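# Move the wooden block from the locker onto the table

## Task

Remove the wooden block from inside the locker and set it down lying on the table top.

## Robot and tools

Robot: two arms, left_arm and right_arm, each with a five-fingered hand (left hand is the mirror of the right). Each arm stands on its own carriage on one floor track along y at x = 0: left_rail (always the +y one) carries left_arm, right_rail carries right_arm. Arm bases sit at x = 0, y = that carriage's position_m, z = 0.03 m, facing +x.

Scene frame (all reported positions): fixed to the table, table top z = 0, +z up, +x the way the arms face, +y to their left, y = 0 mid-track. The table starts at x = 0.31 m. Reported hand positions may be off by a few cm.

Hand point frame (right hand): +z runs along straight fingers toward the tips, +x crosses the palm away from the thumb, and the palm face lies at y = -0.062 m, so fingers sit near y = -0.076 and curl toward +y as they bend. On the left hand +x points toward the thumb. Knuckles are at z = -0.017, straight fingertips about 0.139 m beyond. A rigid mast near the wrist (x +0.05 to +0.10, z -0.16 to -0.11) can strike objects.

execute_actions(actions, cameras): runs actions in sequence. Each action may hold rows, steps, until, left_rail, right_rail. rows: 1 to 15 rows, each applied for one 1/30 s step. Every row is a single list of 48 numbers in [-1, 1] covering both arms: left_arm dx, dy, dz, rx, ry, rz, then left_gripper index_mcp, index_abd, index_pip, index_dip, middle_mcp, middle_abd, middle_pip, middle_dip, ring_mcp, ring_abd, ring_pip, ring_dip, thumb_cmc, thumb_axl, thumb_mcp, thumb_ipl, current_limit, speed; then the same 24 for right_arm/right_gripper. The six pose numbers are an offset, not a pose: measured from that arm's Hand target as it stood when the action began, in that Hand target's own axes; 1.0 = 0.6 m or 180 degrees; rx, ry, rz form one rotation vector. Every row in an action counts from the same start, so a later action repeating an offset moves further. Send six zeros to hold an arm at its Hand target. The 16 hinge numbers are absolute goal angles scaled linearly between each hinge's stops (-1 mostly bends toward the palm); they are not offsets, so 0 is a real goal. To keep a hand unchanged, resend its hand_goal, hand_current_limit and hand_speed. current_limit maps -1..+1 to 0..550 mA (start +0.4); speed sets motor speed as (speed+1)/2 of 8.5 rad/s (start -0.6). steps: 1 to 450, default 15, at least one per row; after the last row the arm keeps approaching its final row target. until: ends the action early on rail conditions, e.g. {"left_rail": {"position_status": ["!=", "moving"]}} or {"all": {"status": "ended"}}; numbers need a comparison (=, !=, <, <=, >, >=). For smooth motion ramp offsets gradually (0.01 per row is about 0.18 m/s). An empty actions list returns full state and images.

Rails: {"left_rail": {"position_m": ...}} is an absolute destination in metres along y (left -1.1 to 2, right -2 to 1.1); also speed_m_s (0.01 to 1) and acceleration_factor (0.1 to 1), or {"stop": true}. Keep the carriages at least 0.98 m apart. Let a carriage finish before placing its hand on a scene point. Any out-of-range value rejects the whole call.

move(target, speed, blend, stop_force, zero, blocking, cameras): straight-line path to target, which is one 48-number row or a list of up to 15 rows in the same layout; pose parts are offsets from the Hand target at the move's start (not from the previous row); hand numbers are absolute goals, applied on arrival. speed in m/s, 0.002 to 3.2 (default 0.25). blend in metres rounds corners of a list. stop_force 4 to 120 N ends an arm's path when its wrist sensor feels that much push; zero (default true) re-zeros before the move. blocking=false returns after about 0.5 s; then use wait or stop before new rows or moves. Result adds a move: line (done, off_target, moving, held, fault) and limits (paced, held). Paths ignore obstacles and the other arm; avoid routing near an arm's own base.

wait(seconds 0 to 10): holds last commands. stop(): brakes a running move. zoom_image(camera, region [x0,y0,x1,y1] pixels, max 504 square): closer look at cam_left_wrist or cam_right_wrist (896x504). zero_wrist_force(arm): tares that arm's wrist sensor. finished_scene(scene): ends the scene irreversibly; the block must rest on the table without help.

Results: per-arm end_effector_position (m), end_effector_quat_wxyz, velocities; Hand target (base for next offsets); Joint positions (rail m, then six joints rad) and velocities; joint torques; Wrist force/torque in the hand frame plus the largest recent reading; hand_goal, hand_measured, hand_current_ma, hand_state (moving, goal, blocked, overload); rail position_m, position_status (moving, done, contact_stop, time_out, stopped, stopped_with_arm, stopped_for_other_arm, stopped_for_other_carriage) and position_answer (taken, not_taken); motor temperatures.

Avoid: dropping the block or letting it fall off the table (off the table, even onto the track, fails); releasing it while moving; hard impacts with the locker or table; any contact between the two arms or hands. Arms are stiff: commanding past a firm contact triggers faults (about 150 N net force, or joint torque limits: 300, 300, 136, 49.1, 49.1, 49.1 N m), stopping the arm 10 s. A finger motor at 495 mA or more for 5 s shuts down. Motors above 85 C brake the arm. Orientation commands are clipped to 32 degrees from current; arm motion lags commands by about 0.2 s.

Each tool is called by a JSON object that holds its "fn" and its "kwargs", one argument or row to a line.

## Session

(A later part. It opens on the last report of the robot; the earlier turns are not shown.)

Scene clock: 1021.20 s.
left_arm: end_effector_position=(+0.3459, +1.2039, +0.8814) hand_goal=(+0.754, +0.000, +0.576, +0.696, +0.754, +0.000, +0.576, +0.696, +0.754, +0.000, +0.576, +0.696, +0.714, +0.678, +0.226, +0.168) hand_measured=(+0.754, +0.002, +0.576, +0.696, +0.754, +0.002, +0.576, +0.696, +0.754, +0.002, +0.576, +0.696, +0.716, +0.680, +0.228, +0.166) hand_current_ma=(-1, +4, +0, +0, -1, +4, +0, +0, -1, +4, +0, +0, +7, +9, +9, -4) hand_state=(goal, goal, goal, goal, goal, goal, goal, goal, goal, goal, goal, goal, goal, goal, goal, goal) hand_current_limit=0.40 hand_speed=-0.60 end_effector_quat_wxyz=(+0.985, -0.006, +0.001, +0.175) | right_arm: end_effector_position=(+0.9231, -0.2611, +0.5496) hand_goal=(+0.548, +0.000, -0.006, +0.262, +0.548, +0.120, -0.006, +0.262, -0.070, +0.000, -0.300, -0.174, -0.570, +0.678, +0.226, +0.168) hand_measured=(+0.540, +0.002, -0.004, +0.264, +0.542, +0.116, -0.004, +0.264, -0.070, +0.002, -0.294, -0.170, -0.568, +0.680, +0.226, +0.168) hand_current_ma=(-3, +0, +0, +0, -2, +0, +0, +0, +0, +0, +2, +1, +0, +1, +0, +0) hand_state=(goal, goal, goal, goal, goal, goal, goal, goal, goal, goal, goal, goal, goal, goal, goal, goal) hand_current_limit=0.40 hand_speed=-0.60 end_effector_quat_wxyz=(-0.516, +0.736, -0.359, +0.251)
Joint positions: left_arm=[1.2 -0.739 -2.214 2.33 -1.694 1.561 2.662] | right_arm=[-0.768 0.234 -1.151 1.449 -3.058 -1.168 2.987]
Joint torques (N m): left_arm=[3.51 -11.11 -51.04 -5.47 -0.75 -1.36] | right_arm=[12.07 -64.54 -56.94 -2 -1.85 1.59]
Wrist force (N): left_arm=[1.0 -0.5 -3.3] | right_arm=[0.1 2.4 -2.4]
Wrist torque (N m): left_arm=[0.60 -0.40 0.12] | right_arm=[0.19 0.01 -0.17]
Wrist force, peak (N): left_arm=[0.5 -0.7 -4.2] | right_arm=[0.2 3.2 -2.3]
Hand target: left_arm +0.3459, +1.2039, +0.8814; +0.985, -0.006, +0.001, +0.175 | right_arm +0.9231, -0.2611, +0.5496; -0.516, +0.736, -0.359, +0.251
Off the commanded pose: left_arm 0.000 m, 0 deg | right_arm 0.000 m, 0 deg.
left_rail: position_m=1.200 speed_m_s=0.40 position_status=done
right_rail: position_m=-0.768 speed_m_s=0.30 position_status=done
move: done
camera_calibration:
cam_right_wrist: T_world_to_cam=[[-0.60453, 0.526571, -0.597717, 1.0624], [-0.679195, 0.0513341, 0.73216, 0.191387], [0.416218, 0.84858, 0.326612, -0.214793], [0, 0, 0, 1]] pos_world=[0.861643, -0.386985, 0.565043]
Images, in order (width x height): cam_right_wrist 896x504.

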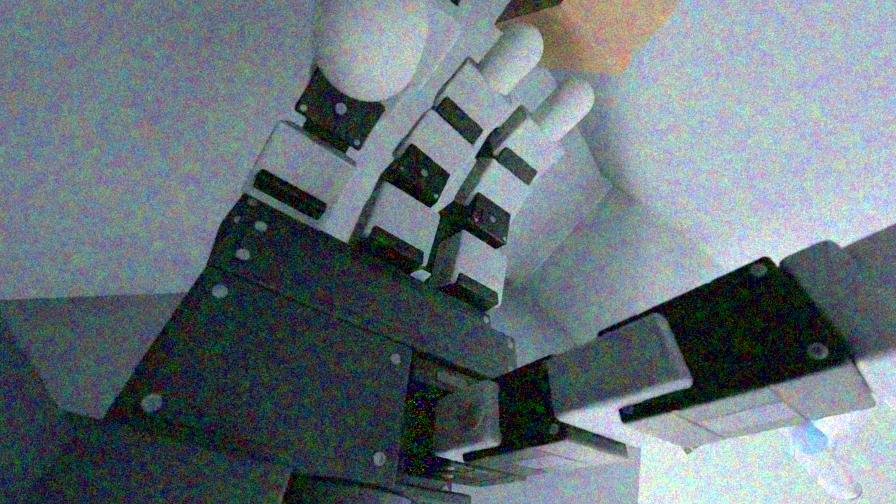

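{"fn": "move", "kwargs": {
  "target": [0,0,0,0,0,0,0.754,0,0.576,0.696,0.754,0,0.576,0.696,0.754,0,0.576,0.696,0.714,0.678,0.226,0.168,0.4,-0.6,0,-0.0683,0.1876,0,0,0,0.548,0,-0.007,0.261,0.548,0.12,-0.007,0.261,-0.07,0,-0.3,-0.174,-0.571,0.678,0.226,0.168,0.4,-0.6],
  "speed": 0.06,
  "stop_force": 10,
  "cameras": ["cam_right_wrist"]
}}

Scene clock: 1056.07 s.
left_arm: end_effector_position=(+0.3459, +1.2039, +0.8814) hand_goal=(+0.754, +0.000, +0.576, +0.696, +0.754, +0.000, +0.576, +0.696, +0.754, +0.000, +0.576, +0.696, +0.714, +0.678, +0.226, +0.168) hand_measured=(+0.754, +0.002, +0.576, +0.696, +0.754, +0.002, +0.576, +0.696, +0.754, +0.002, +0.576, +0.696, +0.716, +0.680, +0.228, +0.166) hand_current_ma=(-1, +4, +0, +0, -1, +4, +0, +0, -1, +4, +0, +0, +7, +9, +9, -4) hand_state=(goal, goal, goal, goal, goal, goal, goal, goal, goal, goal, goal, goal, goal, goal, goal, goal) hand_current_limit=0.40 hand_speed=-0.60 end_effector_quat_wxyz=(+0.985, -0.006, +0.001, +0.175) | right_arm: end_effector_position=(+1.0061, -0.1960, +0.5495) hand_goal=(+0.548, +0.000, -0.006, +0.262, +0.548, +0.120, -0.006, +0.262, -0.070, +0.000, -0.300, -0.174, -0.570, +0.678, +0.226, +0.168) hand_measured=(+0.540, +0.002, -0.004, +0.264, +0.542, +0.116, -0.004, +0.264, -0.104, +0.002, -0.294, -0.170, -0.568, +0.680, +0.226, +0.168) hand_current_ma=(-3, +0, +0, +0, -2, +0, +0, +0, -36, +0, +2, +1, +0, +1, +0, +0) hand_state=(goal, goal, goal, goal, goal, goal, goal, goal, blocked, goal, goal, goal, goal, goal, goal, goal) hand_current_limit=0.40 hand_speed=-0.60 end_effector_quat_wxyz=(-0.516, +0.736, -0.359, +0.251)
Joint positions: left_arm=[1.2 -0.739 -2.214 2.33 -1.694 1.561 2.662] | right_arm=[-0.768 0.281 -0.978 1.183 -2.973 -1.212 3.006]
Joint torques (N m): left_arm=[3.62 -10.79 -50.85 -5.29 -1.01 -1.71] | right_arm=[-12.11 -95.39 -40.41 -6.92 1.7 -1.96]
Wrist force (N): left_arm=[0.3 -0.3 -3.6] | right_arm=[-0.3 3.6 -3.0]
Wrist torque (N m): left_arm=[0.66 -0.31 0.05] | right_arm=[0.22 0.01 -0.02]
Wrist force, peak (N): left_arm=[0.3 -0.6 -4.2] | right_arm=[-6.7 1.3 -15.0]
Hand target: left_arm +0.3459, +1.2039, +0.8814; +0.985, -0.006, +0.001, +0.175 | right_arm +1.0061, -0.1960, +0.5495; -0.516, +0.736, -0.359, +0.251 (not the last commanded pose)
Off the commanded pose: left_arm 0.000 m, 0 deg | right_arm 0.014 m, 0 deg.
left_rail: position_m=1.200 speed_m_s=0.40 position_status=done
right_rail: position_m=-0.768 speed_m_s=0.30 position_status=done
move: contact (right_arm)
camera_calibration:
cam_right_wrist: T_world_to_cam=[[-0.604356, 0.526656, -0.597819, 1.0781], [-0.679396, 0.0512543, 0.731979, 0.244833], [0.416142, 0.848532, 0.326832, -0.304585], [0, 0, 0, 1]] pos_world=[0.944644, -0.321885, 0.564842]
Images, in order (width x height): cam_right_wrist 896x504.

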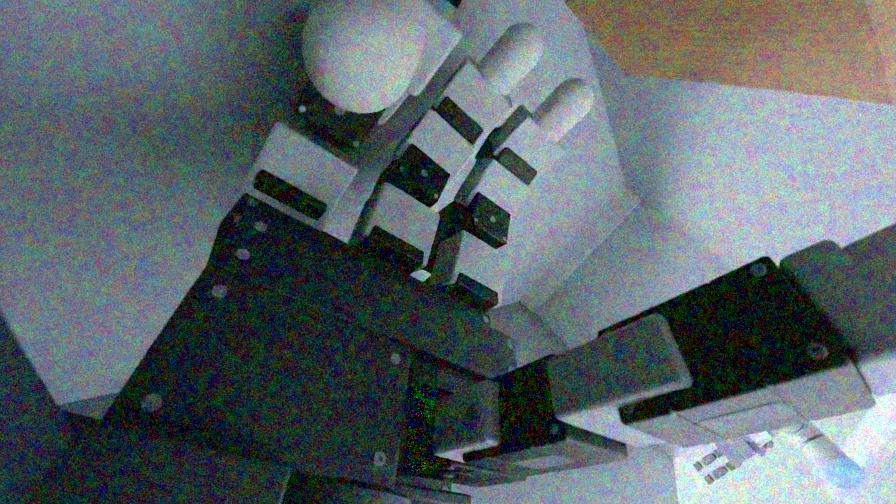

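{"fn": "move", "kwargs": {
  "target": [0,0,0,0,0,0,0.754,0,0.576,0.696,0.754,0,0.576,0.696,0.754,0,0.576,0.696,0.714,0.678,0.226,0.168,0.4,-0.6,0,0.0034,-0.0094,0,0,0,0.548,0,-0.007,0.4,0.548,0.12,-0.007,0.35,-0.4,0,-0.3,-0.174,-0.571,0.678,0.226,0.168,0.4,-0.6],
  "speed": 0.05
}}

{"fn": "move", "kwargs": {
  "target": [0,0,0,0,0,0,0.754,0,0.576,0.696,0.754,0,0.576,0.696,0.754,0,0.576,0.696,0.714,0.678,0.226,0.168,0.4,-0.6,0,-0.0097,0.0266,0,0,0,0.548,0,-0.007,0.4,0.548,0.12,-0.007,0.35,-0.4,0,-0.3,-0.174,-0.571,0.678,0.226,0.168,0.4,-0.6],
  "speed": 0.03,
  "stop_force": 8,
  "cameras": ["cam_right_wrist"]
}}

Scene clock: 1121.77 s.
left_arm: end_effector_position=(+0.3459, +1.2039, +0.8814) hand_goal=(+0.754, +0.000, +0.576, +0.696, +0.754, +0.000, +0.576, +0.696, +0.754, +0.000, +0.576, +0.696, +0.714, +0.678, +0.226, +0.168) hand_measured=(+0.754, +0.002, +0.576, +0.696, +0.754, +0.002, +0.576, +0.696, +0.754, +0.002, +0.576, +0.696, +0.716, +0.680, +0.228, +0.166) hand_current_ma=(-1, +4, +0, +0, -1, +4, +0, +0, -1, +4, +0, +0, +7, +9, +9, -4) hand_state=(goal, goal, goal, goal, goal, goal, goal, goal, goal, goal, goal, goal, goal, goal, goal, goal) hand_current_limit=0.40 hand_speed=-0.60 end_effector_quat_wxyz=(+0.985, -0.006, +0.001, +0.175) | right_arm: end_effector_position=(+1.0015, -0.1996, +0.5495) hand_goal=(+0.548, +0.000, -0.006, +0.400, +0.548, +0.120, -0.006, +0.350, -0.400, +0.000, -0.300, -0.174, -0.570, +0.678, +0.226, +0.168) hand_measured=(+0.540, +0.002, -0.004, +0.398, +0.542, +0.116, -0.004, +0.348, -0.392, +0.002, -0.294, -0.170, -0.568, +0.680, +0.226, +0.168) hand_current_ma=(-3, +0, +0, +0, -2, +0, +0, +0, +3, +0, +2, +1, +0, +1, +0, +0) hand_state=(goal, goal, goal, goal, goal, goal, goal, goal, goal, goal, goal, goal, goal, goal, goal, goal) hand_current_limit=0.40 hand_speed=-0.60 end_effector_quat_wxyz=(-0.516, +0.736, -0.359, +0.251)
Joint positions: left_arm=[1.2 -0.739 -2.214 2.33 -1.694 1.561 2.662] | right_arm=[-0.768 0.278 -0.988 1.199 -2.979 -1.21 3.005]
Joint torques (N m): left_arm=[4.37 -11.53 -50.62 -5.38 -1.44 -1.49] | right_arm=[-9.37 -95.44 -41.01 -6.68 1.71 -1.94]
Wrist force (N): left_arm=[0.3 -0.4 -3.7] | right_arm=[0.9 2.6 -2.8]
Wrist torque (N m): left_arm=[0.65 -0.33 0.06] | right_arm=[0.26 -0.04 0.06]
Wrist force, peak (N): left_arm=[0.7 0.0 -4.1] | right_arm=[-0.1 3.5 -3.7]
Hand target: left_arm +0.3459, +1.2039, +0.8814; +0.985, -0.006, +0.001, +0.175 | right_arm +1.0014, -0.1997, +0.5495; -0.516, +0.736, -0.359, +0.251
Off the commanded pose: left_arm 0.000 m, 0 deg | right_arm 0.000 m, 0 deg.
left_rail: position_m=1.200 speed_m_s=0.40 position_status=done
right_rail: position_m=-0.768 speed_m_s=0.30 position_status=done
move: done

Scene clock: 1123.70 s.
left_arm: end_effector_position=(+0.3459, +1.2039, +0.8814) hand_goal=(+0.754, +0.000, +0.576, +0.696, +0.754, +0.000, +0.576, +0.696, +0.754, +0.000, +0.576, +0.696, +0.714, +0.678, +0.226, +0.168) hand_measured=(+0.754, +0.002, +0.576, +0.696, +0.754, +0.002, +0.576, +0.696, +0.754, +0.002, +0.576, +0.696, +0.716, +0.680, +0.228, +0.166) hand_current_ma=(-1, +4, +0, +0, -1, +4, +0, +0, -1, +4, +0, +0, +7, +9, +9, -4) hand_state=(goal, goal, goal, goal, goal, goal, goal, goal, goal, goal, goal, goal, goal, goal, goal, goal) hand_current_limit=0.40 hand_speed=-0.60 end_effector_quat_wxyz=(+0.985, -0.006, +0.001, +0.175) | right_arm: end_effector_position=(+1.0135, -0.1902, +0.5495) hand_goal=(+0.548, +0.000, -0.006, +0.400, +0.548, +0.120, -0.006, +0.350, -0.400, +0.000, -0.300, -0.174, -0.570, +0.678, +0.226, +0.168) hand_measured=(+0.540, +0.002, -0.004, +0.398, +0.528, +0.130, -0.016, +0.348, -0.392, +0.002, -0.294, -0.170, -0.568, +0.680, +0.226, +0.168) hand_current_ma=(-3, +0, +0, +0, -16, +3, -4, +0, +3, +0, +2, +1, +0, +1, +0, +0) hand_state=(goal, goal, goal, goal, blocked, goal, goal, goal, goal, goal, goal, goal, goal, goal, goal, goal) hand_current_limit=0.40 hand_speed=-0.60 end_effector_quat_wxyz=(-0.516, +0.736, -0.359, +0.251)
Joint positions: left_arm=[1.2 -0.739 -2.214 2.33 -1.694 1.561 2.662] | right_arm=[-0.768 0.284 -0.961 1.157 -2.964 -1.215 3.007]
Joint torques (N m): left_arm=[4.74 -11.21 -50.96 -5.49 -1.55 -1.63] | right_arm=[-14.06 -92.61 -40.08 -6.22 0.77 -1.32]
Wrist force (N): left_arm=[0.3 0.0 -3.6] | right_arm=[-3.3 3.0 -8.0]
Wrist torque (N m): left_arm=[0.69 -0.31 0.04] | right_arm=[0.61 -0.07 -0.45]
Wrist force, peak (N): left_arm=[0.4 -0.1 -4.1] | right_arm=[-4.0 5.2 -14.6]
Hand target: left_arm +0.3459, +1.2039, +0.8814; +0.985, -0.006, +0.001, +0.175 | right_arm +1.0135, -0.1902, +0.5495; -0.516, +0.736, -0.359, +0.251 (not the last commanded pose)
Off the commanded pose: left_arm 0.000 m, 0 deg | right_arm 0.002 m, 0 deg.
left_rail: position_m=1.200 speed_m_s=0.40 position_status=done
right_rail: position_m=-0.768 speed_m_s=0.30 position_status=done
move: contact (right_arm)
camera_calibration:
cam_right_wrist: T_world_to_cam=[[-0.604392, 0.526658, -0.59778, 1.07953], [-0.679423, 0.0511069, 0.731965, 0.24955], [0.416046, 0.848539, 0.326935, -0.31255], [0, 0, 0, 1]] pos_world=[0.952044, -0.316085, 0.564842]
Images, in order (width x height): cam_right_wrist 896x504.

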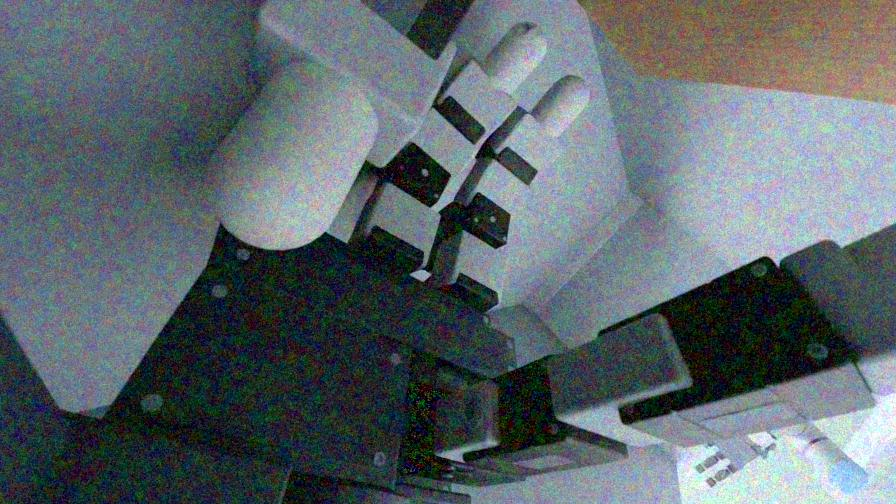

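{"fn": "move", "kwargs": {
  "target": [0,0,0,0,0,0,0.754,0,0.576,0.696,0.754,0,0.576,0.696,0.754,0,0.576,0.696,0.714,0.678,0.226,0.168,0.4,-0.6,0,0.0017,-0.0047,0,0,0,0.548,0,-0.007,0.4,0.548,0.12,-0.007,0.35,-0.4,0,-0.3,-0.174,-0.571,0.678,0.226,0.168,0.4,-0.6],
  "speed": 0.05
}}

{"fn": "move", "kwargs": {
  "target": [0,0,0,0,0,0,0.754,0,0.576,0.696,0.754,0,0.576,0.696,0.754,0,0.576,0.696,0.714,0.678,0.226,0.168,0.4,-0.6,0,0.0588,0.0214,0,0,0,0.548,0,-0.007,0.4,0.548,0.12,-0.007,0.35,-0.4,0,-0.3,-0.174,-0.571,0.678,0.226,0.168,0.4,-0.6],
  "speed": 0.03,
  "stop_force": 7,
  "cameras": ["cam_right_wrist"]
}}

Scene clock: 1136.63 s.
left_arm: end_effector_position=(+0.3459, +1.2039, +0.8814) hand_goal=(+0.754, +0.000, +0.576, +0.696, +0.754, +0.000, +0.576, +0.696, +0.754, +0.000, +0.576, +0.696, +0.714, +0.678, +0.226, +0.168) hand_measured=(+0.754, +0.002, +0.576, +0.696, +0.754, +0.002, +0.576, +0.696, +0.754, +0.002, +0.576, +0.696, +0.716, +0.680, +0.228, +0.166) hand_current_ma=(-1, +4, +0, +0, -1, +4, +0, +0, -1, +4, +0, +0, +7, +9, +9, -4) hand_state=(goal, goal, goal, goal, goal, goal, goal, goal, goal, goal, goal, goal, goal, goal, goal, goal) hand_current_limit=0.40 hand_speed=-0.60 end_effector_quat_wxyz=(+0.985, -0.006, +0.001, +0.175) | right_arm: end_effector_position=(+1.0112, -0.1919, +0.5495) hand_goal=(+0.548, +0.000, -0.006, +0.400, +0.548, +0.120, -0.006, +0.350, -0.400, +0.000, -0.300, -0.174, -0.570, +0.678, +0.226, +0.168) hand_measured=(+0.540, +0.002, -0.004, +0.398, +0.532, +0.124, -0.010, +0.348, -0.392, +0.002, -0.294, -0.170, -0.568, +0.680, +0.226, +0.168) hand_current_ma=(-3, +0, +0, +0, -11, +0, -1, +0, +3, +0, +2, +1, +0, +1, +0, +0) hand_state=(goal, goal, goal, goal, goal, goal, goal, goal, goal, goal, goal, goal, goal, goal, goal, goal) hand_current_limit=0.40 hand_speed=-0.60 end_effector_quat_wxyz=(-0.516, +0.736, -0.359, +0.251)
Joint positions: left_arm=[1.2 -0.739 -2.214 2.33 -1.694 1.561 2.662] | right_arm=[-0.768 0.283 -0.966 1.165 -2.967 -1.214 3.007]
Joint torques (N m): left_arm=[4.58 -10.56 -51.11 -5.43 -1.47 -1.8] | right_arm=[-10.4 -98.52 -38.88 -6.26 1.9 -1.96]
Wrist force (N): left_arm=[0.1 -0.4 -3.5] | right_arm=[0.9 2.2 -2.4]
Wrist torque (N m): left_arm=[0.64 -0.28 0.03] | right_arm=[0.18 -0.03 -0.03]
Wrist force, peak (N): left_arm=[0.5 -0.5 -4.1] | right_arm=[-3.9 3.4 -8.0]
Hand target: left_arm +0.3459, +1.2039, +0.8814; +0.985, -0.006, +0.001, +0.175 | right_arm +1.0111, -0.1920, +0.5495; -0.516, +0.736, -0.359, +0.251
Off the commanded pose: left_arm 0.000 m, 0 deg | right_arm 0.000 m, 0 deg.
left_rail: position_m=1.200 speed_m_s=0.40 position_status=done
right_rail: position_m=-0.768 speed_m_s=0.30 position_status=done
move: done

Scene clock: 1139.03 s.
left_arm: end_effector_position=(+0.3459, +1.2039, +0.8814) hand_goal=(+0.754, +0.000, +0.576, +0.696, +0.754, +0.000, +0.576, +0.696, +0.754, +0.000, +0.576, +0.696, +0.714, +0.678, +0.226, +0.168) hand_measured=(+0.754, +0.002, +0.576, +0.696, +0.754, +0.002, +0.576, +0.696, +0.754, +0.002, +0.576, +0.696, +0.716, +0.680, +0.228, +0.166) hand_current_ma=(-1, +4, +0, +0, -1, +4, +0, +0, -1, +4, +0, +0, +7, +9, +9, -4) hand_state=(goal, goal, goal, goal, goal, goal, goal, goal, goal, goal, goal, goal, goal, goal, goal, goal) hand_current_limit=0.40 hand_speed=-0.60 end_effector_quat_wxyz=(+0.985, -0.006, +0.001, +0.175) | right_arm: end_effector_position=(+1.0111, -0.1920, +0.5119) hand_goal=(+0.548, +0.000, -0.006, +0.400, +0.548, +0.120, -0.006, +0.350, -0.400, +0.000, -0.300, -0.174, -0.570, +0.678, +0.226, +0.168) hand_measured=(+0.540, +0.002, -0.004, +0.398, +0.532, +0.124, -0.010, +0.348, -0.392, +0.002, -0.294, -0.170, -0.568, +0.680, +0.226, +0.168) hand_current_ma=(-3, +0, +0, +0, -10, +0, -1, +0, +3, +0, +2, +1, +0, +1, +0, +0) hand_state=(goal, goal, goal, goal, goal, goal, goal, goal, goal, goal, goal, goal, goal, goal, goal, goal) hand_current_limit=0.40 hand_speed=-0.60 end_effector_quat_wxyz=(-0.516, +0.736, -0.359, +0.251)
Joint positions: left_arm=[1.2 -0.739 -2.214 2.33 -1.694 1.561 2.662] | right_arm=[-0.768 0.283 -0.952 1.208 -3.025 -1.214 3.007]
Joint torques (N m): left_arm=[3.75 -10.2 -50.25 -5.34 -1.73 -1.6] | right_arm=[6.19 -78.74 -39.36 -6.66 -0.18 0.7]
Wrist force (N): left_arm=[0.3 -0.2 -3.2] | right_arm=[1.0 2.6 -2.7]
Wrist torque (N m): left_arm=[0.63 -0.30 0.06] | right_arm=[0.25 -0.04 0.02]
Wrist force, peak (N): left_arm=[0.6 -0.3 -4.1] | right_arm=[0.8 3.0 -2.8]
Hand target: left_arm +0.3459, +1.2039, +0.8814; +0.985, -0.006, +0.001, +0.175 | right_arm +1.0111, -0.1920, +0.5119; -0.516, +0.736, -0.359, +0.251
Off the commanded pose: left_arm 0.000 m, 0 deg | right_arm 0.000 m, 0 deg.
left_rail: position_m=1.200 speed_m_s=0.40 position_status=done
right_rail: position_m=-0.768 speed_m_s=0.30 position_status=done
move: done
camera_calibration:
cam_right_wrist: T_world_to_cam=[[-0.604392, 0.526658, -0.59778, 1.05655], [-0.679423, 0.0511069, 0.731965, 0.275533], [0.416046, 0.848539, 0.326935, -0.297731], [0, 0, 0, 1]] pos_world=[0.949644, -0.317885, 0.527242]
Images, in order (width x height): cam_right_wrist 896x504.

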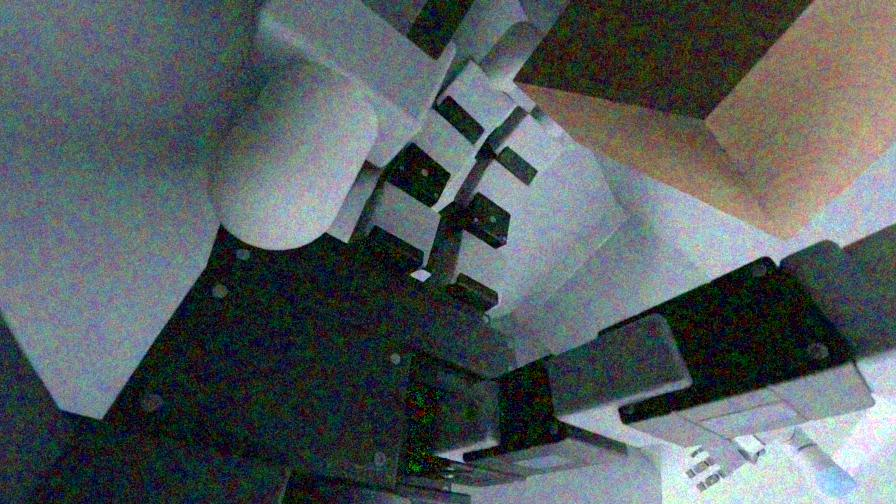

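{"fn": "execute_actions", "kwargs": {
  "actions": [
    {"rows":[[0,0,0,0,0,0,0.754,0,0.576,0.696,0.754,0,0.576,0.696,0.754,0,0.576,0.696,0.714,0.678,0.226,0.168,0.4,-0.6,0,0,0,0,0,0,0.548,0,-0.007,0.4,0.548,0.12,-0.007,0.35,-0.4,0,-0.3,-0.174,-0.571,0.678,0.1,0.168,0.0,-0.7]],"steps":25},
    {"rows":[[0,0,0,0,0,0,0.754,0,0.576,0.696,0.754,0,0.576,0.696,0.754,0,0.576,0.696,0.714,0.678,0.226,0.168,0.4,-0.6,0,0,0,0,0,0,0.25,0,-0.007,0.4,0.25,0.12,-0.007,0.38,-0.4,0,-0.3,-0.174,-0.571,0.678,0.06,0.168,0.2,-0.75]],"steps":45}
  ],
  "cameras": ["cam_right_wrist"]
}}

Scene clock: 1167.07 s.
left_arm: end_effector_position=(+0.3459, +1.2039, +0.8814) hand_goal=(+0.754, +0.000, +0.576, +0.696, +0.754, +0.000, +0.576, +0.696, +0.754, +0.000, +0.576, +0.696, +0.714, +0.678, +0.226, +0.168) hand_measured=(+0.754, +0.002, +0.576, +0.696, +0.754, +0.002, +0.576, +0.696, +0.754, +0.002, +0.576, +0.696, +0.716, +0.680, +0.228, +0.166) hand_current_ma=(-1, +4, +0, +0, -1, +4, +0, +0, -1, +4, +0, +0, +7, +9, +9, -4) hand_state=(goal, goal, goal, goal, goal, goal, goal, goal, goal, goal, goal, goal, goal, goal, goal, goal) hand_current_limit=0.40 hand_speed=-0.60 end_effector_quat_wxyz=(+0.985, -0.006, +0.001, +0.175) | right_arm: end_effector_position=(+1.0111, -0.1920, +0.5119) hand_goal=(+0.250, +0.000, -0.006, +0.400, +0.250, +0.120, -0.006, +0.380, -0.400, +0.000, -0.300, -0.174, -0.570, +0.678, +0.060, +0.168) hand_measured=(+0.362, +0.002, +0.020, +0.408, +0.364, +0.118, +0.020, +0.390, -0.392, +0.002, -0.294, -0.170, -0.566, +0.680, +0.094, +0.182) hand_current_ma=(+279, +0, +22, +2, +285, +0, +22, +4, +3, +0, +2, +1, +1, +1, +54, +11) hand_state=(blocked, goal, blocked, goal, blocked, goal, blocked, goal, goal, goal, goal, goal, goal, goal, blocked, goal) hand_current_limit=0.20 hand_speed=-0.75 end_effector_quat_wxyz=(-0.516, +0.736, -0.359, +0.251)
Joint positions: left_arm=[1.2 -0.739 -2.214 2.33 -1.694 1.561 2.662] | right_arm=[-0.768 0.283 -0.952 1.208 -3.025 -1.214 3.007]
Joint torques (N m): left_arm=[2.93 -10.36 -50.8 -5.27 -1.96 -1.55] | right_arm=[7.89 -79.48 -40.36 -2.25 -0.44 0.98]
Wrist force (N): left_arm=[-0.1 -0.2 -3.3] | right_arm=[1.1 -2.7 -1.8]
Wrist torque (N m): left_arm=[0.62 -0.25 0.02] | right_arm=[0.44 -0.05 0.01]
Wrist force, peak (N): left_arm=[0.4 -0.2 -4.0] | right_arm=[0.8 2.9 -3.0]
Hand target: left_arm +0.3459, +1.2039, +0.8814; +0.985, -0.006, +0.001, +0.175 | right_arm +1.0111, -0.1920, +0.5119; -0.516, +0.736, -0.359, +0.251
Off the commanded pose: left_arm 0.000 m, 0 deg | right_arm 0.000 m, 0 deg.
left_rail: position_m=1.200 speed_m_s=0.40 position_status=done
right_rail: position_m=-0.768 speed_m_s=0.30 position_status=done
camera_calibration:
cam_right_wrist: T_world_to_cam=[[-0.604392, 0.526658, -0.59778, 1.05655], [-0.679423, 0.0511069, 0.731965, 0.275533], [0.416046, 0.848539, 0.326935, -0.297731], [0, 0, 0, 1]] pos_world=[0.949644, -0.317885, 0.527242]
Images, in order (width x height): cam_right_wrist 896x504.

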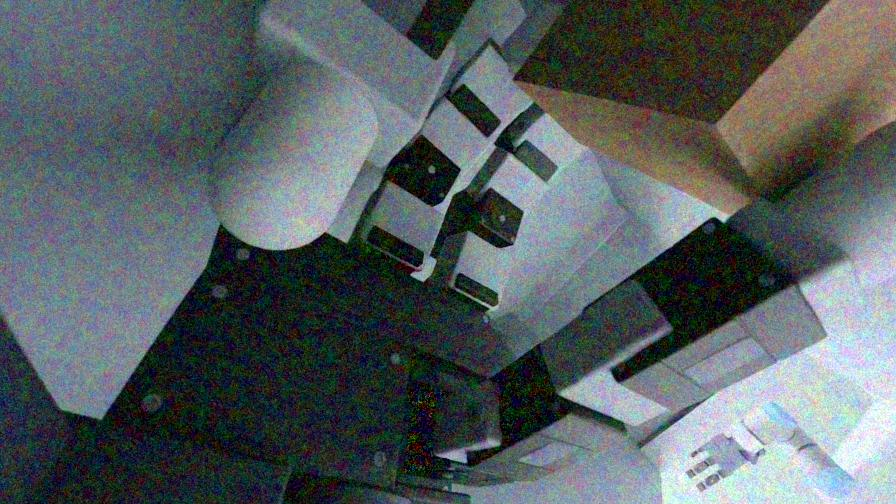

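{"fn": "execute_actions", "kwargs": {
  "actions": [
    {"rows":[[0,0,0,0,0,0,0.754,0,0.576,0.696,0.754,0,0.576,0.696,0.754,0,0.576,0.696,0.714,0.678,0.226,0.168,0.4,-0.6,0,0,0,0,0,0,0.1,0,-0.06,0.35,0.1,0.12,-0.06,0.35,-0.4,0,-0.3,-0.174,-0.571,0.678,-0.1,0.1,0.45,-0.75]],"steps":30}
  ]
}}

{"fn": "move", "kwargs": {
  "target": [0,0,0,0,0,0,0.754,0,0.576,0.696,0.754,0,0.576,0.696,0.754,0,0.576,0.696,0.714,0.678,0.226,0.168,0.4,-0.6,0,-0.047,-0.0171,0,0,0,0.1,0,-0.06,0.35,0.1,0.12,-0.06,0.35,-0.4,0,-0.3,-0.174,-0.571,0.678,-0.1,0.1,0.45,-0.75],
  "speed": 0.03,
  "cameras": ["cam_right_wrist"]
}}

Scene clock: 1178.37 s.
left_arm: end_effector_position=(+0.3459, +1.2039, +0.8814) hand_goal=(+0.754, +0.000, +0.576, +0.696, +0.754, +0.000, +0.576, +0.696, +0.754, +0.000, +0.576, +0.696, +0.714, +0.678, +0.226, +0.168) hand_measured=(+0.754, +0.002, +0.576, +0.696, +0.754, +0.002, +0.576, +0.696, +0.754, +0.002, +0.576, +0.696, +0.716, +0.680, +0.228, +0.166) hand_current_ma=(-1, +4, +0, +0, -1, +4, +0, +0, -1, +4, +0, +0, +7, +9, +9, -4) hand_state=(goal, goal, goal, goal, goal, goal, goal, goal, goal, goal, goal, goal, goal, goal, goal, goal) hand_current_limit=0.40 hand_speed=-0.60 end_effector_quat_wxyz=(+0.985, -0.006, +0.001, +0.175) | right_arm: end_effector_position=(+1.0111, -0.1920, +0.5119) hand_goal=(+0.100, +0.000, -0.060, +0.350, +0.100, +0.120, -0.060, +0.350, -0.400, +0.000, -0.300, -0.174, -0.570, +0.678, -0.100, +0.100) hand_measured=(+0.358, +0.000, +0.020, +0.394, +0.358, +0.118, +0.018, +0.384, -0.392, +0.002, -0.294, -0.170, -0.560, +0.680, +0.094, +0.172) hand_current_ma=(+399, +0, +144, +50, +399, +0, +135, +33, +3, +0, +2, +1, +4, +1, +399, +196) hand_state=(blocked, goal, blocked, blocked, blocked, goal, blocked, blocked, goal, goal, goal, goal, goal, goal, blocked, blocked) hand_current_limit=0.45 hand_speed=-0.75 end_effector_quat_wxyz=(-0.516, +0.736, -0.359, +0.251)
Joint positions: left_arm=[1.2 -0.739 -2.214 2.33 -1.694 1.561 2.662] | right_arm=[-0.768 0.283 -0.952 1.208 -3.025 -1.214 3.007]
Joint torques (N m): left_arm=[4.19 -10.16 -50.9 -5.26 -2.12 -1.55] | right_arm=[7.7 -78.82 -41.73 -2.18 -0.32 0.86]
Wrist force (N): left_arm=[0.3 -0.7 -3.4] | right_arm=[0.8 0.1 -2.9]
Wrist torque (N m): left_arm=[0.57 -0.31 0.07] | right_arm=[0.33 -0.05 -0.02]
Wrist force, peak (N): left_arm=[0.1 -0.3 -4.2] | right_arm=[0.9 -2.9 -2.0]
Hand target: left_arm +0.3459, +1.2039, +0.8814; +0.985, -0.006, +0.001, +0.175 | right_arm +1.0111, -0.1920, +0.5119; -0.516, +0.736, -0.359, +0.251
Off the commanded pose: left_arm 0.000 m, 0 deg | right_arm 0.000 m, 0 deg.
left_rail: position_m=1.200 speed_m_s=0.40 position_status=done
right_rail: position_m=-0.768 speed_m_s=0.30 position_status=done

Scene clock: 1179.80 s.
left_arm: end_effector_position=(+0.3459, +1.2039, +0.8814) hand_goal=(+0.754, +0.000, +0.576, +0.696, +0.754, +0.000, +0.576, +0.696, +0.754, +0.000, +0.576, +0.696, +0.714, +0.678, +0.226, +0.168) hand_measured=(+0.754, +0.002, +0.576, +0.696, +0.754, +0.002, +0.576, +0.696, +0.754, +0.002, +0.576, +0.696, +0.716, +0.680, +0.228, +0.166) hand_current_ma=(-1, +4, +0, +0, -1, +4, +0, +0, -1, +4, +0, +0, +7, +9, +9, -4) hand_state=(goal, goal, goal, goal, goal, goal, goal, goal, goal, goal, goal, goal, goal, goal, goal, goal) hand_current_limit=0.40 hand_speed=-0.60 end_effector_quat_wxyz=(+0.985, -0.006, +0.001, +0.175) | right_arm: end_effector_position=(+1.0111, -0.1920, +0.5417) hand_goal=(+0.100, +0.000, -0.060, +0.350, +0.100, +0.120, -0.060, +0.350, -0.400, +0.000, -0.300, -0.174, -0.570, +0.678, -0.100, +0.100) hand_measured=(+0.358, -0.004, +0.020, +0.394, +0.352, +0.112, +0.018, +0.384, -0.392, +0.002, -0.294, -0.170, -0.552, +0.680, +0.094, +0.172) hand_current_ma=(+399, -1, +144, +50, +399, -2, +135, +33, +3, +0, +2, +1, +12, +1, +399, +196) hand_state=(blocked, goal, blocked, blocked, blocked, goal, blocked, blocked, goal, goal, goal, goal, goal, goal, blocked, blocked) hand_current_limit=0.45 hand_speed=-0.75 end_effector_quat_wxyz=(-0.516, +0.736, -0.359, +0.251)
Joint positions: left_arm=[1.2 -0.739 -2.214 2.33 -1.694 1.561 2.662] | right_arm=[-0.768 0.283 -0.964 1.175 -2.979 -1.214 3.007]
Joint torques (N m): left_arm=[3.69 -10.48 -50.46 -5.34 -2.31 -1.27] | right_arm=[-5.24 -98.27 -58.02 -2.48 1.75 -0.1]
Wrist force (N): left_arm=[0.5 -0.3 -3.4] | right_arm=[0.8 3.2 -1.8]
Wrist torque (N m): left_arm=[0.64 -0.34 0.08] | right_arm=[0.21 -0.02 -0.03]
Wrist force, peak (N): left_arm=[0.7 -0.4 -4.1] | right_arm=[1.0 3.9 -2.3]
Hand target: left_arm +0.3459, +1.2039, +0.8814; +0.985, -0.006, +0.001, +0.175 | right_arm +1.0111, -0.1920, +0.5420; -0.516, +0.736, -0.359, +0.251
Off the commanded pose: left_arm 0.000 m, 0 deg | right_arm 0.000 m, 0 deg.
left_rail: position_m=1.200 speed_m_s=0.40 position_status=done
right_rail: position_m=-0.768 speed_m_s=0.30 position_status=done
move: done
camera_calibration:
cam_right_wrist: T_world_to_cam=[[-0.604368, 0.526709, -0.59776, 1.07434], [-0.679453, 0.0510445, 0.731941, 0.253743], [0.416033, 0.848512, 0.327024, -0.30752], [0, 0, 0, 1]] pos_world=[0.949644, -0.317885, 0.557042]
Images, in order (width x height): cam_right_wrist 896x504.

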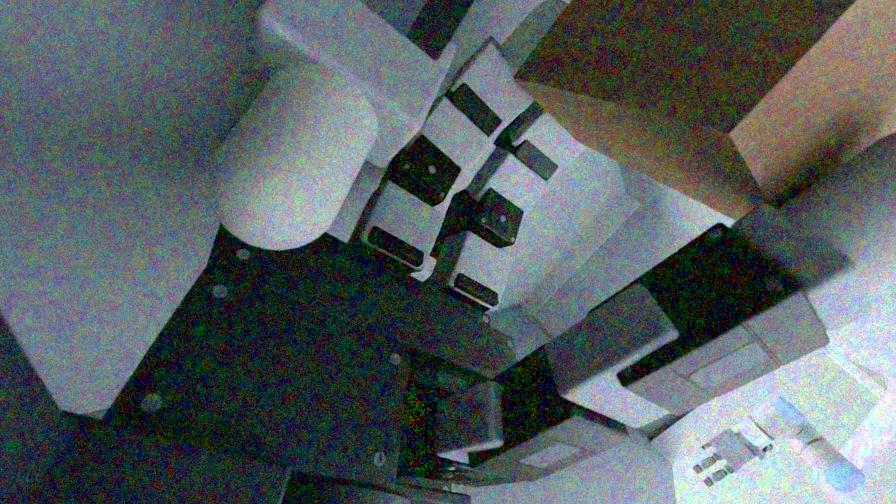

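{"fn": "move", "kwargs": {
  "target": [0,0,0,0,0,0,0.754,0,0.576,0.696,0.754,0,0.576,0.696,0.754,0,0.576,0.696,0.714,0.678,0.226,0.168,0.4,-0.6,0,0.3297,-0.9449,0,0,0,0.1,0,-0.06,0.35,0.1,0.12,-0.06,0.35,-0.4,0,-0.3,-0.174,-0.571,0.678,-0.1,0.1,0.45,-0.75],
  "speed": 0.08,
  "cameras": ["cam_right_wrist"]
}}

Scene clock: 1198.47 s.
left_arm: end_effector_position=(+0.3459, +1.2039, +0.8814) hand_goal=(+0.754, +0.000, +0.576, +0.696, +0.754, +0.000, +0.576, +0.696, +0.754, +0.000, +0.576, +0.696, +0.714, +0.678, +0.226, +0.168) hand_measured=(+0.754, +0.002, +0.576, +0.696, +0.754, +0.002, +0.576, +0.696, +0.754, +0.002, +0.576, +0.696, +0.716, +0.680, +0.228, +0.166) hand_current_ma=(-1, +4, +0, +0, -1, +4, +0, +0, -1, +4, +0, +0, +7, +9, +9, -4) hand_state=(goal, goal, goal, goal, goal, goal, goal, goal, goal, goal, goal, goal, goal, goal, goal, goal) hand_current_limit=0.40 hand_speed=-0.60 end_effector_quat_wxyz=(+0.985, -0.006, +0.001, +0.175) | right_arm: end_effector_position=(+0.5381, -0.5617, +0.5500) hand_goal=(+0.100, +0.000, -0.060, +0.350, +0.100, +0.120, -0.060, +0.350, -0.400, +0.000, -0.300, -0.174, -0.570, +0.678, -0.100, +0.100) hand_measured=(+0.358, -0.004, +0.020, +0.394, +0.352, +0.112, +0.018, +0.384, -0.392, +0.002, -0.294, -0.170, -0.550, +0.680, +0.094, +0.172) hand_current_ma=(+399, -1, +144, +50, +399, -2, +135, +33, +3, +0, +2, +1, +13, +1, +399, +196) hand_state=(blocked, goal, blocked, blocked, blocked, goal, blocked, blocked, goal, goal, goal, goal, goal, goal, blocked, blocked) hand_current_limit=0.45 hand_speed=-0.75 end_effector_quat_wxyz=(-0.516, +0.736, -0.359, +0.251)
Joint positions: left_arm=[1.2 -0.739 -2.214 2.33 -1.694 1.561 2.662] | right_arm=[-0.768 -0.293 -2.003 2.276 -2.852 -0.695 2.691]
Joint torques (N m): left_arm=[3.66 -11.28 -50.46 -5.53 -2.95 -1.48] | right_arm=[-11.63 -16.24 -40.14 -1.62 2.13 -2.22]
Wrist force (N): left_arm=[0.5 -0.5 -3.3] | right_arm=[-0.7 3.5 -0.3]
Wrist torque (N m): left_arm=[0.59 -0.33 0.07] | right_arm=[0.14 0.10 -0.13]
Wrist force, peak (N): left_arm=[0.4 -0.4 -4.2] | right_arm=[0.4 4.7 -1.1]
Hand target: left_arm +0.3459, +1.2039, +0.8814; +0.985, -0.006, +0.001, +0.175 | right_arm +0.5380, -0.5618, +0.5500; -0.516, +0.736, -0.359, +0.251
Off the commanded pose: left_arm 0.000 m, 0 deg | right_arm 0.000 m, 0 deg.
left_rail: position_m=1.200 speed_m_s=0.40 position_status=done
right_rail: position_m=-0.768 speed_m_s=0.30 position_status=done
move: done
camera_calibration:
cam_right_wrist: T_world_to_cam=[[-0.604286, 0.526703, -0.597848, 0.988171], [-0.679526, 0.0511073, 0.731869, -0.0547231], [0.416032, 0.848512, 0.327025, 0.200244], [0, 0, 0, 1]] pos_world=[0.476644, -0.687585, 0.565342]
Images, in order (width x height): cam_right_wrist 896x504.

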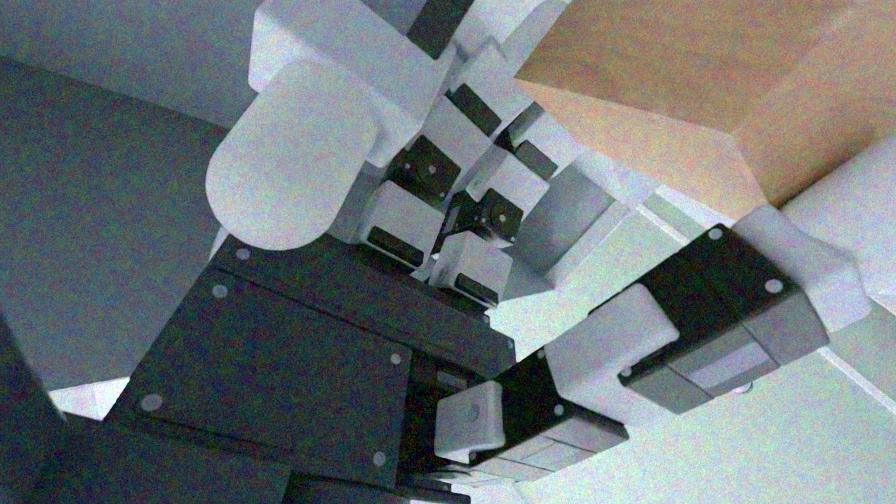

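{"fn": "move", "kwargs": {
  "target": [
    [0,0,0,0,0,0,0.754,0,0.576,0.696,0.754,0,0.576,0.696,0.754,0,0.576,0.696,0.714,0.678,0.226,0.168,0.4,-0.6,-0.1715,0.0178,-0.0490,0,0,0,0.1,0,-0.06,0.35,0.1,0.12,-0.06,0.35,-0.4,0,-0.3,-0.174,-0.571,0.678,-0.1,0.1,0.45,-0.75],
    [0,0,0,0,0,0,0.754,0,0.576,0.696,0.754,0,0.576,0.696,0.754,0,0.576,0.696,0.714,0.678,0.226,0.168,0.4,-0.6,-0.4368,-0.0531,0.1460,0,0,0,0.1,0,-0.06,0.35,0.1,0.12,-0.06,0.35,-0.4,0,-0.3,-0.174,-0.571,0.678,-0.1,0.1,0.45,-0.75],
    [0,0,0,0,0,0,0.754,0,0.576,0.696,0.754,0,0.576,0.696,0.754,0,0.576,0.696,0.714,0.678,0.226,0.168,0.4,-0.6,-0.4368,0.4169,0.3170,0,0,0,0.1,0,-0.06,0.35,0.1,0.12,-0.06,0.35,-0.4,0,-0.3,-0.174,-0.571,0.678,-0.1,0.1,0.45,-0.75]
  ],
  "speed": [0.12,0.12,0.12],
  "blend": [0.03,0.03,0],
  "cameras": ["cam_right_wrist"]
}}

Scene clock: 1261.60 s.
left_arm: end_effector_position=(+0.3459, +1.2039, +0.8814) hand_goal=(+0.754, +0.000, +0.576, +0.696, +0.754, +0.000, +0.576, +0.696, +0.754, +0.000, +0.576, +0.696, +0.714, +0.678, +0.226, +0.168) hand_measured=(+0.754, +0.002, +0.576, +0.696, +0.754, +0.002, +0.576, +0.696, +0.754, +0.002, +0.576, +0.696, +0.716, +0.680, +0.228, +0.166) hand_current_ma=(-1, +4, +0, +0, -1, +4, +0, +0, -1, +4, +0, +0, +7, +9, +9, -4) hand_state=(goal, goal, goal, goal, goal, goal, goal, goal, goal, goal, goal, goal, goal, goal, goal, goal) hand_current_limit=0.40 hand_speed=-0.60 end_effector_quat_wxyz=(+0.985, -0.006, +0.001, +0.175) | right_arm: end_effector_position=(+0.4499, -0.2977, +0.2502) hand_goal=(+0.100, +0.000, -0.060, +0.350, +0.100, +0.120, -0.060, +0.350, -0.400, +0.000, -0.300, -0.174, -0.570, +0.678, -0.100, +0.100) hand_measured=(+0.358, -0.006, +0.020, +0.394, +0.352, +0.112, +0.018, +0.384, -0.392, +0.002, -0.294, -0.170, -0.550, +0.680, +0.094, +0.172) hand_current_ma=(+399, -1, +144, +50, +399, -2, +135, +33, +3, +0, +2, +1, +13, +1, +399, +196) hand_state=(blocked, goal, blocked, blocked, blocked, goal, blocked, blocked, goal, goal, goal, goal, goal, goal, blocked, blocked) hand_current_limit=0.45 hand_speed=-0.75 end_effector_quat_wxyz=(-0.516, +0.736, -0.359, +0.251)
Joint positions: left_arm=[1.2 -0.739 -2.214 2.33 -1.694 1.561 2.662] | right_arm=[-0.768 0.422 -1.385 2.49 -3.888 -1.344 3.058]
Joint torques (N m): left_arm=[4.88 -10.19 -51.09 -5.35 -3.22 -1.59] | right_arm=[11.92 -23.9 -15.75 -6.21 -1.9 1.45]
Wrist force (N): left_arm=[0.3 -0.2 -3.9] | right_arm=[0.3 3.2 -1.3]
Wrist torque (N m): left_arm=[0.70 -0.32 0.05] | right_arm=[0.16 0.01 -0.19]
Wrist force, peak (N): left_arm=[0.4 -0.6 -4.2] | right_arm=[0.0 4.3 -1.5]
Hand target: left_arm +0.3459, +1.2039, +0.8814; +0.985, -0.006, +0.001, +0.175 | right_arm +0.4499, -0.2977, +0.2501; -0.516, +0.736, -0.359, +0.251
Off the commanded pose: left_arm 0.000 m, 0 deg | right_arm 0.000 m, 0 deg.
left_rail: position_m=1.200 speed_m_s=0.40 position_status=done
right_rail: position_m=-0.768 speed_m_s=0.30 position_status=done
move: done
camera_calibration:
cam_right_wrist: T_world_to_cam=[[-0.604414, 0.526614, -0.597797, 0.616587], [-0.679425, 0.0511025, 0.731963, 0.0911977], [0.416011, 0.848567, 0.326908, 0.111036], [0, 0, 0, 1]] pos_world=[0.388444, -0.423586, 0.265542]
Images, in order (width x height): cam_right_wrist 896x504.

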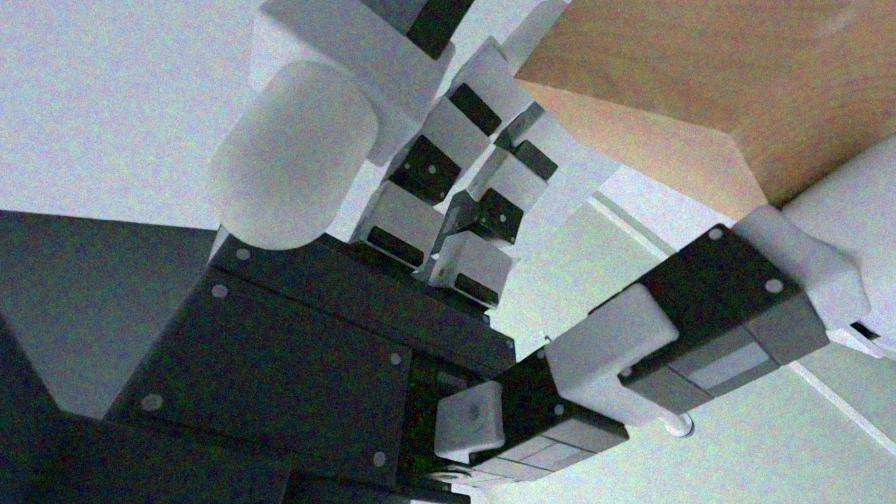

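{"fn": "move", "kwargs": {
  "target": [0,0,0,0,0,0,0.754,0,0.576,0.696,0.754,0,0.576,0.696,0.754,0,0.576,0.696,0.714,0.678,0.226,0.168,0.4,-0.6,0,0.2632,0.0958,0,0,0,0.1,0,-0.06,0.35,0.1,0.12,-0.06,0.35,-0.4,0,-0.3,-0.174,-0.571,0.678,-0.1,0.1,0.45,-0.75],
  "speed": 0.08
}}

{"fn": "move", "kwargs": {
  "target": [0,0,0,0,0,0,0.754,0,0.576,0.696,0.754,0,0.576,0.696,0.754,0,0.576,0.696,0.714,0.678,0.226,0.168,0.4,-0.6,0,0.0627,0.0228,0,0,0,0.1,0,-0.06,0.35,0.1,0.12,-0.06,0.35,-0.4,0,-0.3,-0.174,-0.571,0.678,-0.1,0.1,0.45,-0.75],
  "speed": 0.012,
  "stop_force": 5,
  "cameras": ["cam_right_wrist"]
}}

Scene clock: 1276.10 s.
left_arm: end_effector_position=(+0.3459, +1.2039, +0.8814) hand_goal=(+0.754, +0.000, +0.576, +0.696, +0.754, +0.000, +0.576, +0.696, +0.754, +0.000, +0.576, +0.696, +0.714, +0.678, +0.226, +0.168) hand_measured=(+0.754, +0.002, +0.576, +0.696, +0.754, +0.002, +0.576, +0.696, +0.754, +0.002, +0.576, +0.696, +0.716, +0.680, +0.228, +0.166) hand_current_ma=(-1, +4, +0, +0, -1, +4, +0, +0, -1, +4, +0, +0, +7, +9, +9, -4) hand_state=(goal, goal, goal, goal, goal, goal, goal, goal, goal, goal, goal, goal, goal, goal, goal, goal) hand_current_limit=0.40 hand_speed=-0.60 end_effector_quat_wxyz=(+0.985, -0.006, +0.001, +0.175) | right_arm: end_effector_position=(+0.4498, -0.2975, +0.0822) hand_goal=(+0.100, +0.000, -0.060, +0.350, +0.100, +0.120, -0.060, +0.350, -0.400, +0.000, -0.300, -0.174, -0.570, +0.678, -0.100, +0.100) hand_measured=(+0.358, -0.006, +0.020, +0.394, +0.352, +0.112, +0.018, +0.384, -0.392, +0.002, -0.294, -0.170, -0.550, +0.680, +0.094, +0.172) hand_current_ma=(+399, -1, +144, +50, +399, -2, +135, +33, +3, +0, +2, +1, +13, +1, +399, +196) hand_state=(blocked, goal, blocked, blocked, blocked, goal, blocked, blocked, goal, goal, goal, goal, goal, goal, blocked, blocked) hand_current_limit=0.45 hand_speed=-0.75 end_effector_quat_wxyz=(-0.516, +0.736, -0.359, +0.251)
Joint positions: left_arm=[1.2 -0.739 -2.214 2.33 -1.694 1.561 2.662] | right_arm=[-0.768 0.422 -0.94 2.496 -4.339 -1.344 3.059]
Joint torques (N m): left_arm=[4.42 -10.42 -51.07 -5.37 -3.61 -1.42] | right_arm=[10.92 -41.4 -13.13 -6.83 -1.89 1.48]
Wrist force (N): left_arm=[0.1 -0.4 -3.6] | right_arm=[-0.2 3.4 -1.3]
Wrist torque (N m): left_arm=[0.64 -0.28 0.03] | right_arm=[0.17 0.10 -0.17]
Wrist force, peak (N): left_arm=[0.4 -0.5 -4.3] | right_arm=[-0.1 4.2 -1.3]
Hand target: left_arm +0.3459, +1.2039, +0.8814; +0.985, -0.006, +0.001, +0.175 | right_arm +0.4498, -0.2975, +0.0821; -0.516, +0.736, -0.359, +0.251
Off the commanded pose: left_arm 0.000 m, 0 deg | right_arm 0.000 m, 0 deg.
left_rail: position_m=1.200 speed_m_s=0.40 position_status=done
right_rail: position_m=-0.768 speed_m_s=0.30 position_status=done
move: done

Scene clock: 1279.67 s.
left_arm: end_effector_position=(+0.3459, +1.2039, +0.8814) hand_goal=(+0.754, +0.000, +0.576, +0.696, +0.754, +0.000, +0.576, +0.696, +0.754, +0.000, +0.576, +0.696, +0.714, +0.678, +0.226, +0.168) hand_measured=(+0.754, +0.002, +0.576, +0.696, +0.754, +0.002, +0.576, +0.696, +0.754, +0.002, +0.576, +0.696, +0.716, +0.680, +0.228, +0.166) hand_current_ma=(-1, +4, +0, +0, -1, +4, +0, +0, -1, +4, +0, +0, +7, +9, +9, -4) hand_state=(goal, goal, goal, goal, goal, goal, goal, goal, goal, goal, goal, goal, goal, goal, goal, goal) hand_current_limit=0.40 hand_speed=-0.60 end_effector_quat_wxyz=(+0.985, -0.006, +0.001, +0.175) | right_arm: end_effector_position=(+0.4498, -0.2975, +0.0538) hand_goal=(+0.100, +0.000, -0.060, +0.350, +0.100, +0.120, -0.060, +0.350, -0.400, +0.000, -0.300, -0.174, -0.570, +0.678, -0.100, +0.100) hand_measured=(+0.358, -0.004, +0.020, +0.390, +0.350, +0.112, +0.018, +0.384, -0.392, +0.002, -0.294, -0.170, -0.548, +0.680, +0.094, +0.172) hand_current_ma=(+399, -1, +144, +42, +399, -2, +135, +33, +3, +0, +2, +1, +17, +1, +399, +196) hand_state=(blocked, goal, blocked, blocked, blocked, goal, blocked, blocked, goal, goal, goal, goal, blocked, goal, blocked, blocked) hand_current_limit=0.45 hand_speed=-0.75 end_effector_quat_wxyz=(-0.516, +0.736, -0.359, +0.251)
Joint positions: left_arm=[1.2 -0.739 -2.214 2.33 -1.694 1.561 2.662] | right_arm=[-0.768 0.423 -0.864 2.484 -4.403 -1.344 3.059]
Joint torques (N m): left_arm=[4.82 -10.39 -51 -5.28 -3.57 -1.8] | right_arm=[7.32 -60.43 7.21 -2.12 -1.91 -0.68]
Wrist force (N): left_arm=[0.3 -0.5 -3.4] | right_arm=[-0.2 3.0 -0.7]
Wrist torque (N m): left_arm=[0.60 -0.32 0.06] | right_arm=[0.19 0.09 -0.20]
Wrist force, peak (N): left_arm=[0.5 -0.6 -4.1] | right_arm=[-1.5 -5.8 -5.0]
Hand target: left_arm +0.3459, +1.2039, +0.8814; +0.985, -0.006, +0.001, +0.175 | right_arm +0.4498, -0.2975, +0.0538; -0.516, +0.736, -0.359, +0.251 (not the last commanded pose)
Off the commanded pose: left_arm 0.000 m, 0 deg | right_arm 0.012 m, 0 deg.
left_rail: position_m=1.200 speed_m_s=0.40 position_status=done
right_rail: position_m=-0.768 speed_m_s=0.30 position_status=done
move: contact (right_arm)
camera_calibration:
cam_right_wrist: T_world_to_cam=[[-0.604392, 0.526658, -0.59778, 0.499023], [-0.679423, 0.0511069, 0.731965, 0.234878], [0.416046, 0.848539, 0.326935, 0.175085], [0, 0, 0, 1]] pos_world=[0.388344, -0.423385, 0.0691422]
Images, in order (width x height): cam_right_wrist 896x504.

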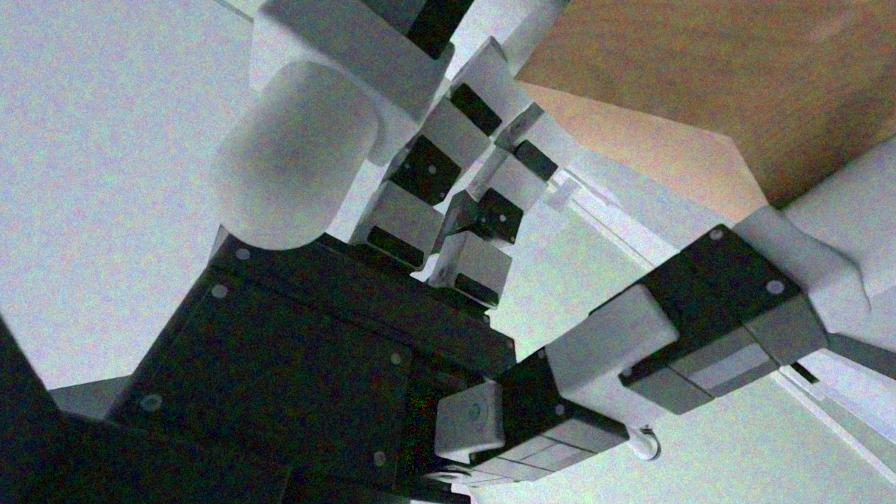

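{"fn": "execute_actions", "kwargs": {
  "actions": [
    {"rows":[[0,0,0,0,0,0,0.754,0,0.576,0.696,0.754,0,0.576,0.696,0.754,0,0.576,0.696,0.714,0.678,0.226,0.168,0.4,-0.6,0,0,0,0,0,0,0.358,0,0.02,0.39,0.35,0.112,0.018,0.384,-0.4,0,-0.3,-0.174,-0.55,0.678,0.094,0.172,0.3,-0.9]],"steps":30},
    {"rows":[[0,0,0,0,0,0,0.754,0,0.576,0.696,0.754,0,0.576,0.696,0.754,0,0.576,0.696,0.714,0.678,0.226,0.168,0.4,-0.6,0,0,0,0,0,0,0.42,0,0.02,0.39,0.42,0.112,0.018,0.384,-0.4,0,-0.3,-0.174,-0.56,0.678,0.15,0.172,0.3,-0.9]],"steps":40},
    {"rows":[[0,0,0,0,0,0,0.754,0,0.576,0.696,0.754,0,0.576,0.696,0.754,0,0.576,0.696,0.714,0.678,0.226,0.168,0.4,-0.6,0,0,0,0,0,0,0.85,0,0.02,0.39,0.85,0.112,0.018,0.384,-0.4,0,-0.3,-0.174,-0.57,0.678,0.28,0.172,0.3,-0.75]],"steps":60}
  ],
  "cameras": ["cam_right_wrist"]
}}

Scene clock: 1296.80 s.
left_arm: end_effector_position=(+0.3459, +1.2039, +0.8814) hand_goal=(+0.754, +0.000, +0.576, +0.696, +0.754, +0.000, +0.576, +0.696, +0.754, +0.000, +0.576, +0.696, +0.714, +0.678, +0.226, +0.168) hand_measured=(+0.754, +0.002, +0.576, +0.696, +0.754, +0.002, +0.576, +0.696, +0.754, +0.002, +0.576, +0.696, +0.716, +0.680, +0.228, +0.166) hand_current_ma=(-1, +4, +0, +0, -1, +4, +0, +0, -1, +4, +0, +0, +7, +9, +9, -4) hand_state=(goal, goal, goal, goal, goal, goal, goal, goal, goal, goal, goal, goal, goal, goal, goal, goal) hand_current_limit=0.40 hand_speed=-0.60 end_effector_quat_wxyz=(+0.985, -0.006, +0.001, +0.175) | right_arm: end_effector_position=(+0.4498, -0.2975, +0.0538) hand_goal=(+0.850, +0.000, +0.020, +0.390, +0.850, +0.112, +0.018, +0.384, -0.400, +0.000, -0.300, -0.174, -0.570, +0.678, +0.280, +0.172) hand_measured=(+0.828, -0.002, +0.022, +0.392, +0.830, +0.110, +0.018, +0.386, -0.392, +0.002, -0.294, -0.170, -0.568, +0.680, +0.274, +0.174) hand_current_ma=(-19, +0, +0, +0, -14, +0, +0, +0, +3, +0, +2, +1, +0, +1, -3, +0) hand_state=(blocked, goal, goal, goal, goal, goal, goal, goal, goal, goal, goal, goal, goal, goal, goal, goal) hand_current_limit=0.30 hand_speed=-0.75 end_effector_quat_wxyz=(-0.516, +0.736, -0.359, +0.251)
Joint positions: left_arm=[1.2 -0.739 -2.214 2.33 -1.694 1.561 2.662] | right_arm=[-0.768 0.423 -0.864 2.484 -4.403 -1.344 3.059]
Joint torques (N m): left_arm=[3.84 -10.91 -51.08 -5.13 -3.67 -1.59] | right_arm=[-6.05 -43.59 2.54 -2.24 -1.54 -1.46]
Wrist force (N): left_arm=[0.6 -0.4 -3.3] | right_arm=[-0.4 2.4 -1.1]
Wrist torque (N m): left_arm=[0.61 -0.35 0.09] | right_arm=[0.09 0.13 -0.21]
Wrist force, peak (N): left_arm=[0.4 -0.7 -4.1] | right_arm=[-0.4 -1.6 -3.7]
Hand target: left_arm +0.3459, +1.2039, +0.8814; +0.985, -0.006, +0.001, +0.175 | right_arm +0.4498, -0.2975, +0.0538; -0.516, +0.736, -0.359, +0.251
Off the commanded pose: left_arm 0.000 m, 0 deg | right_arm 0.000 m, 0 deg.
left_rail: position_m=1.200 speed_m_s=0.40 position_status=done
right_rail: position_m=-0.768 speed_m_s=0.30 position_status=done
camera_calibration:
cam_right_wrist: T_world_to_cam=[[-0.604414, 0.526614, -0.597797, 0.499014], [-0.679425, 0.0511025, 0.731963, 0.234877], [0.416011, 0.848567, 0.326908, 0.175113], [0, 0, 0, 1]] pos_world=[0.388344, -0.423386, 0.0691422]
Images, in order (width x height): cam_right_wrist 896x504.

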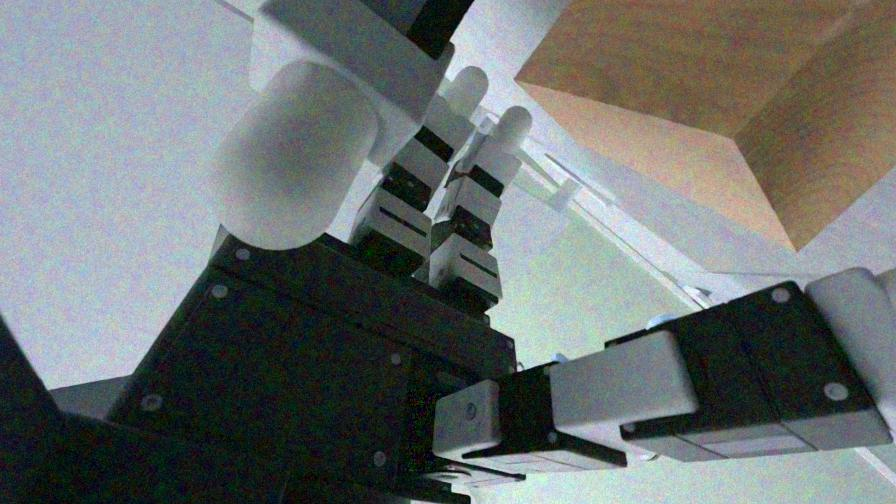

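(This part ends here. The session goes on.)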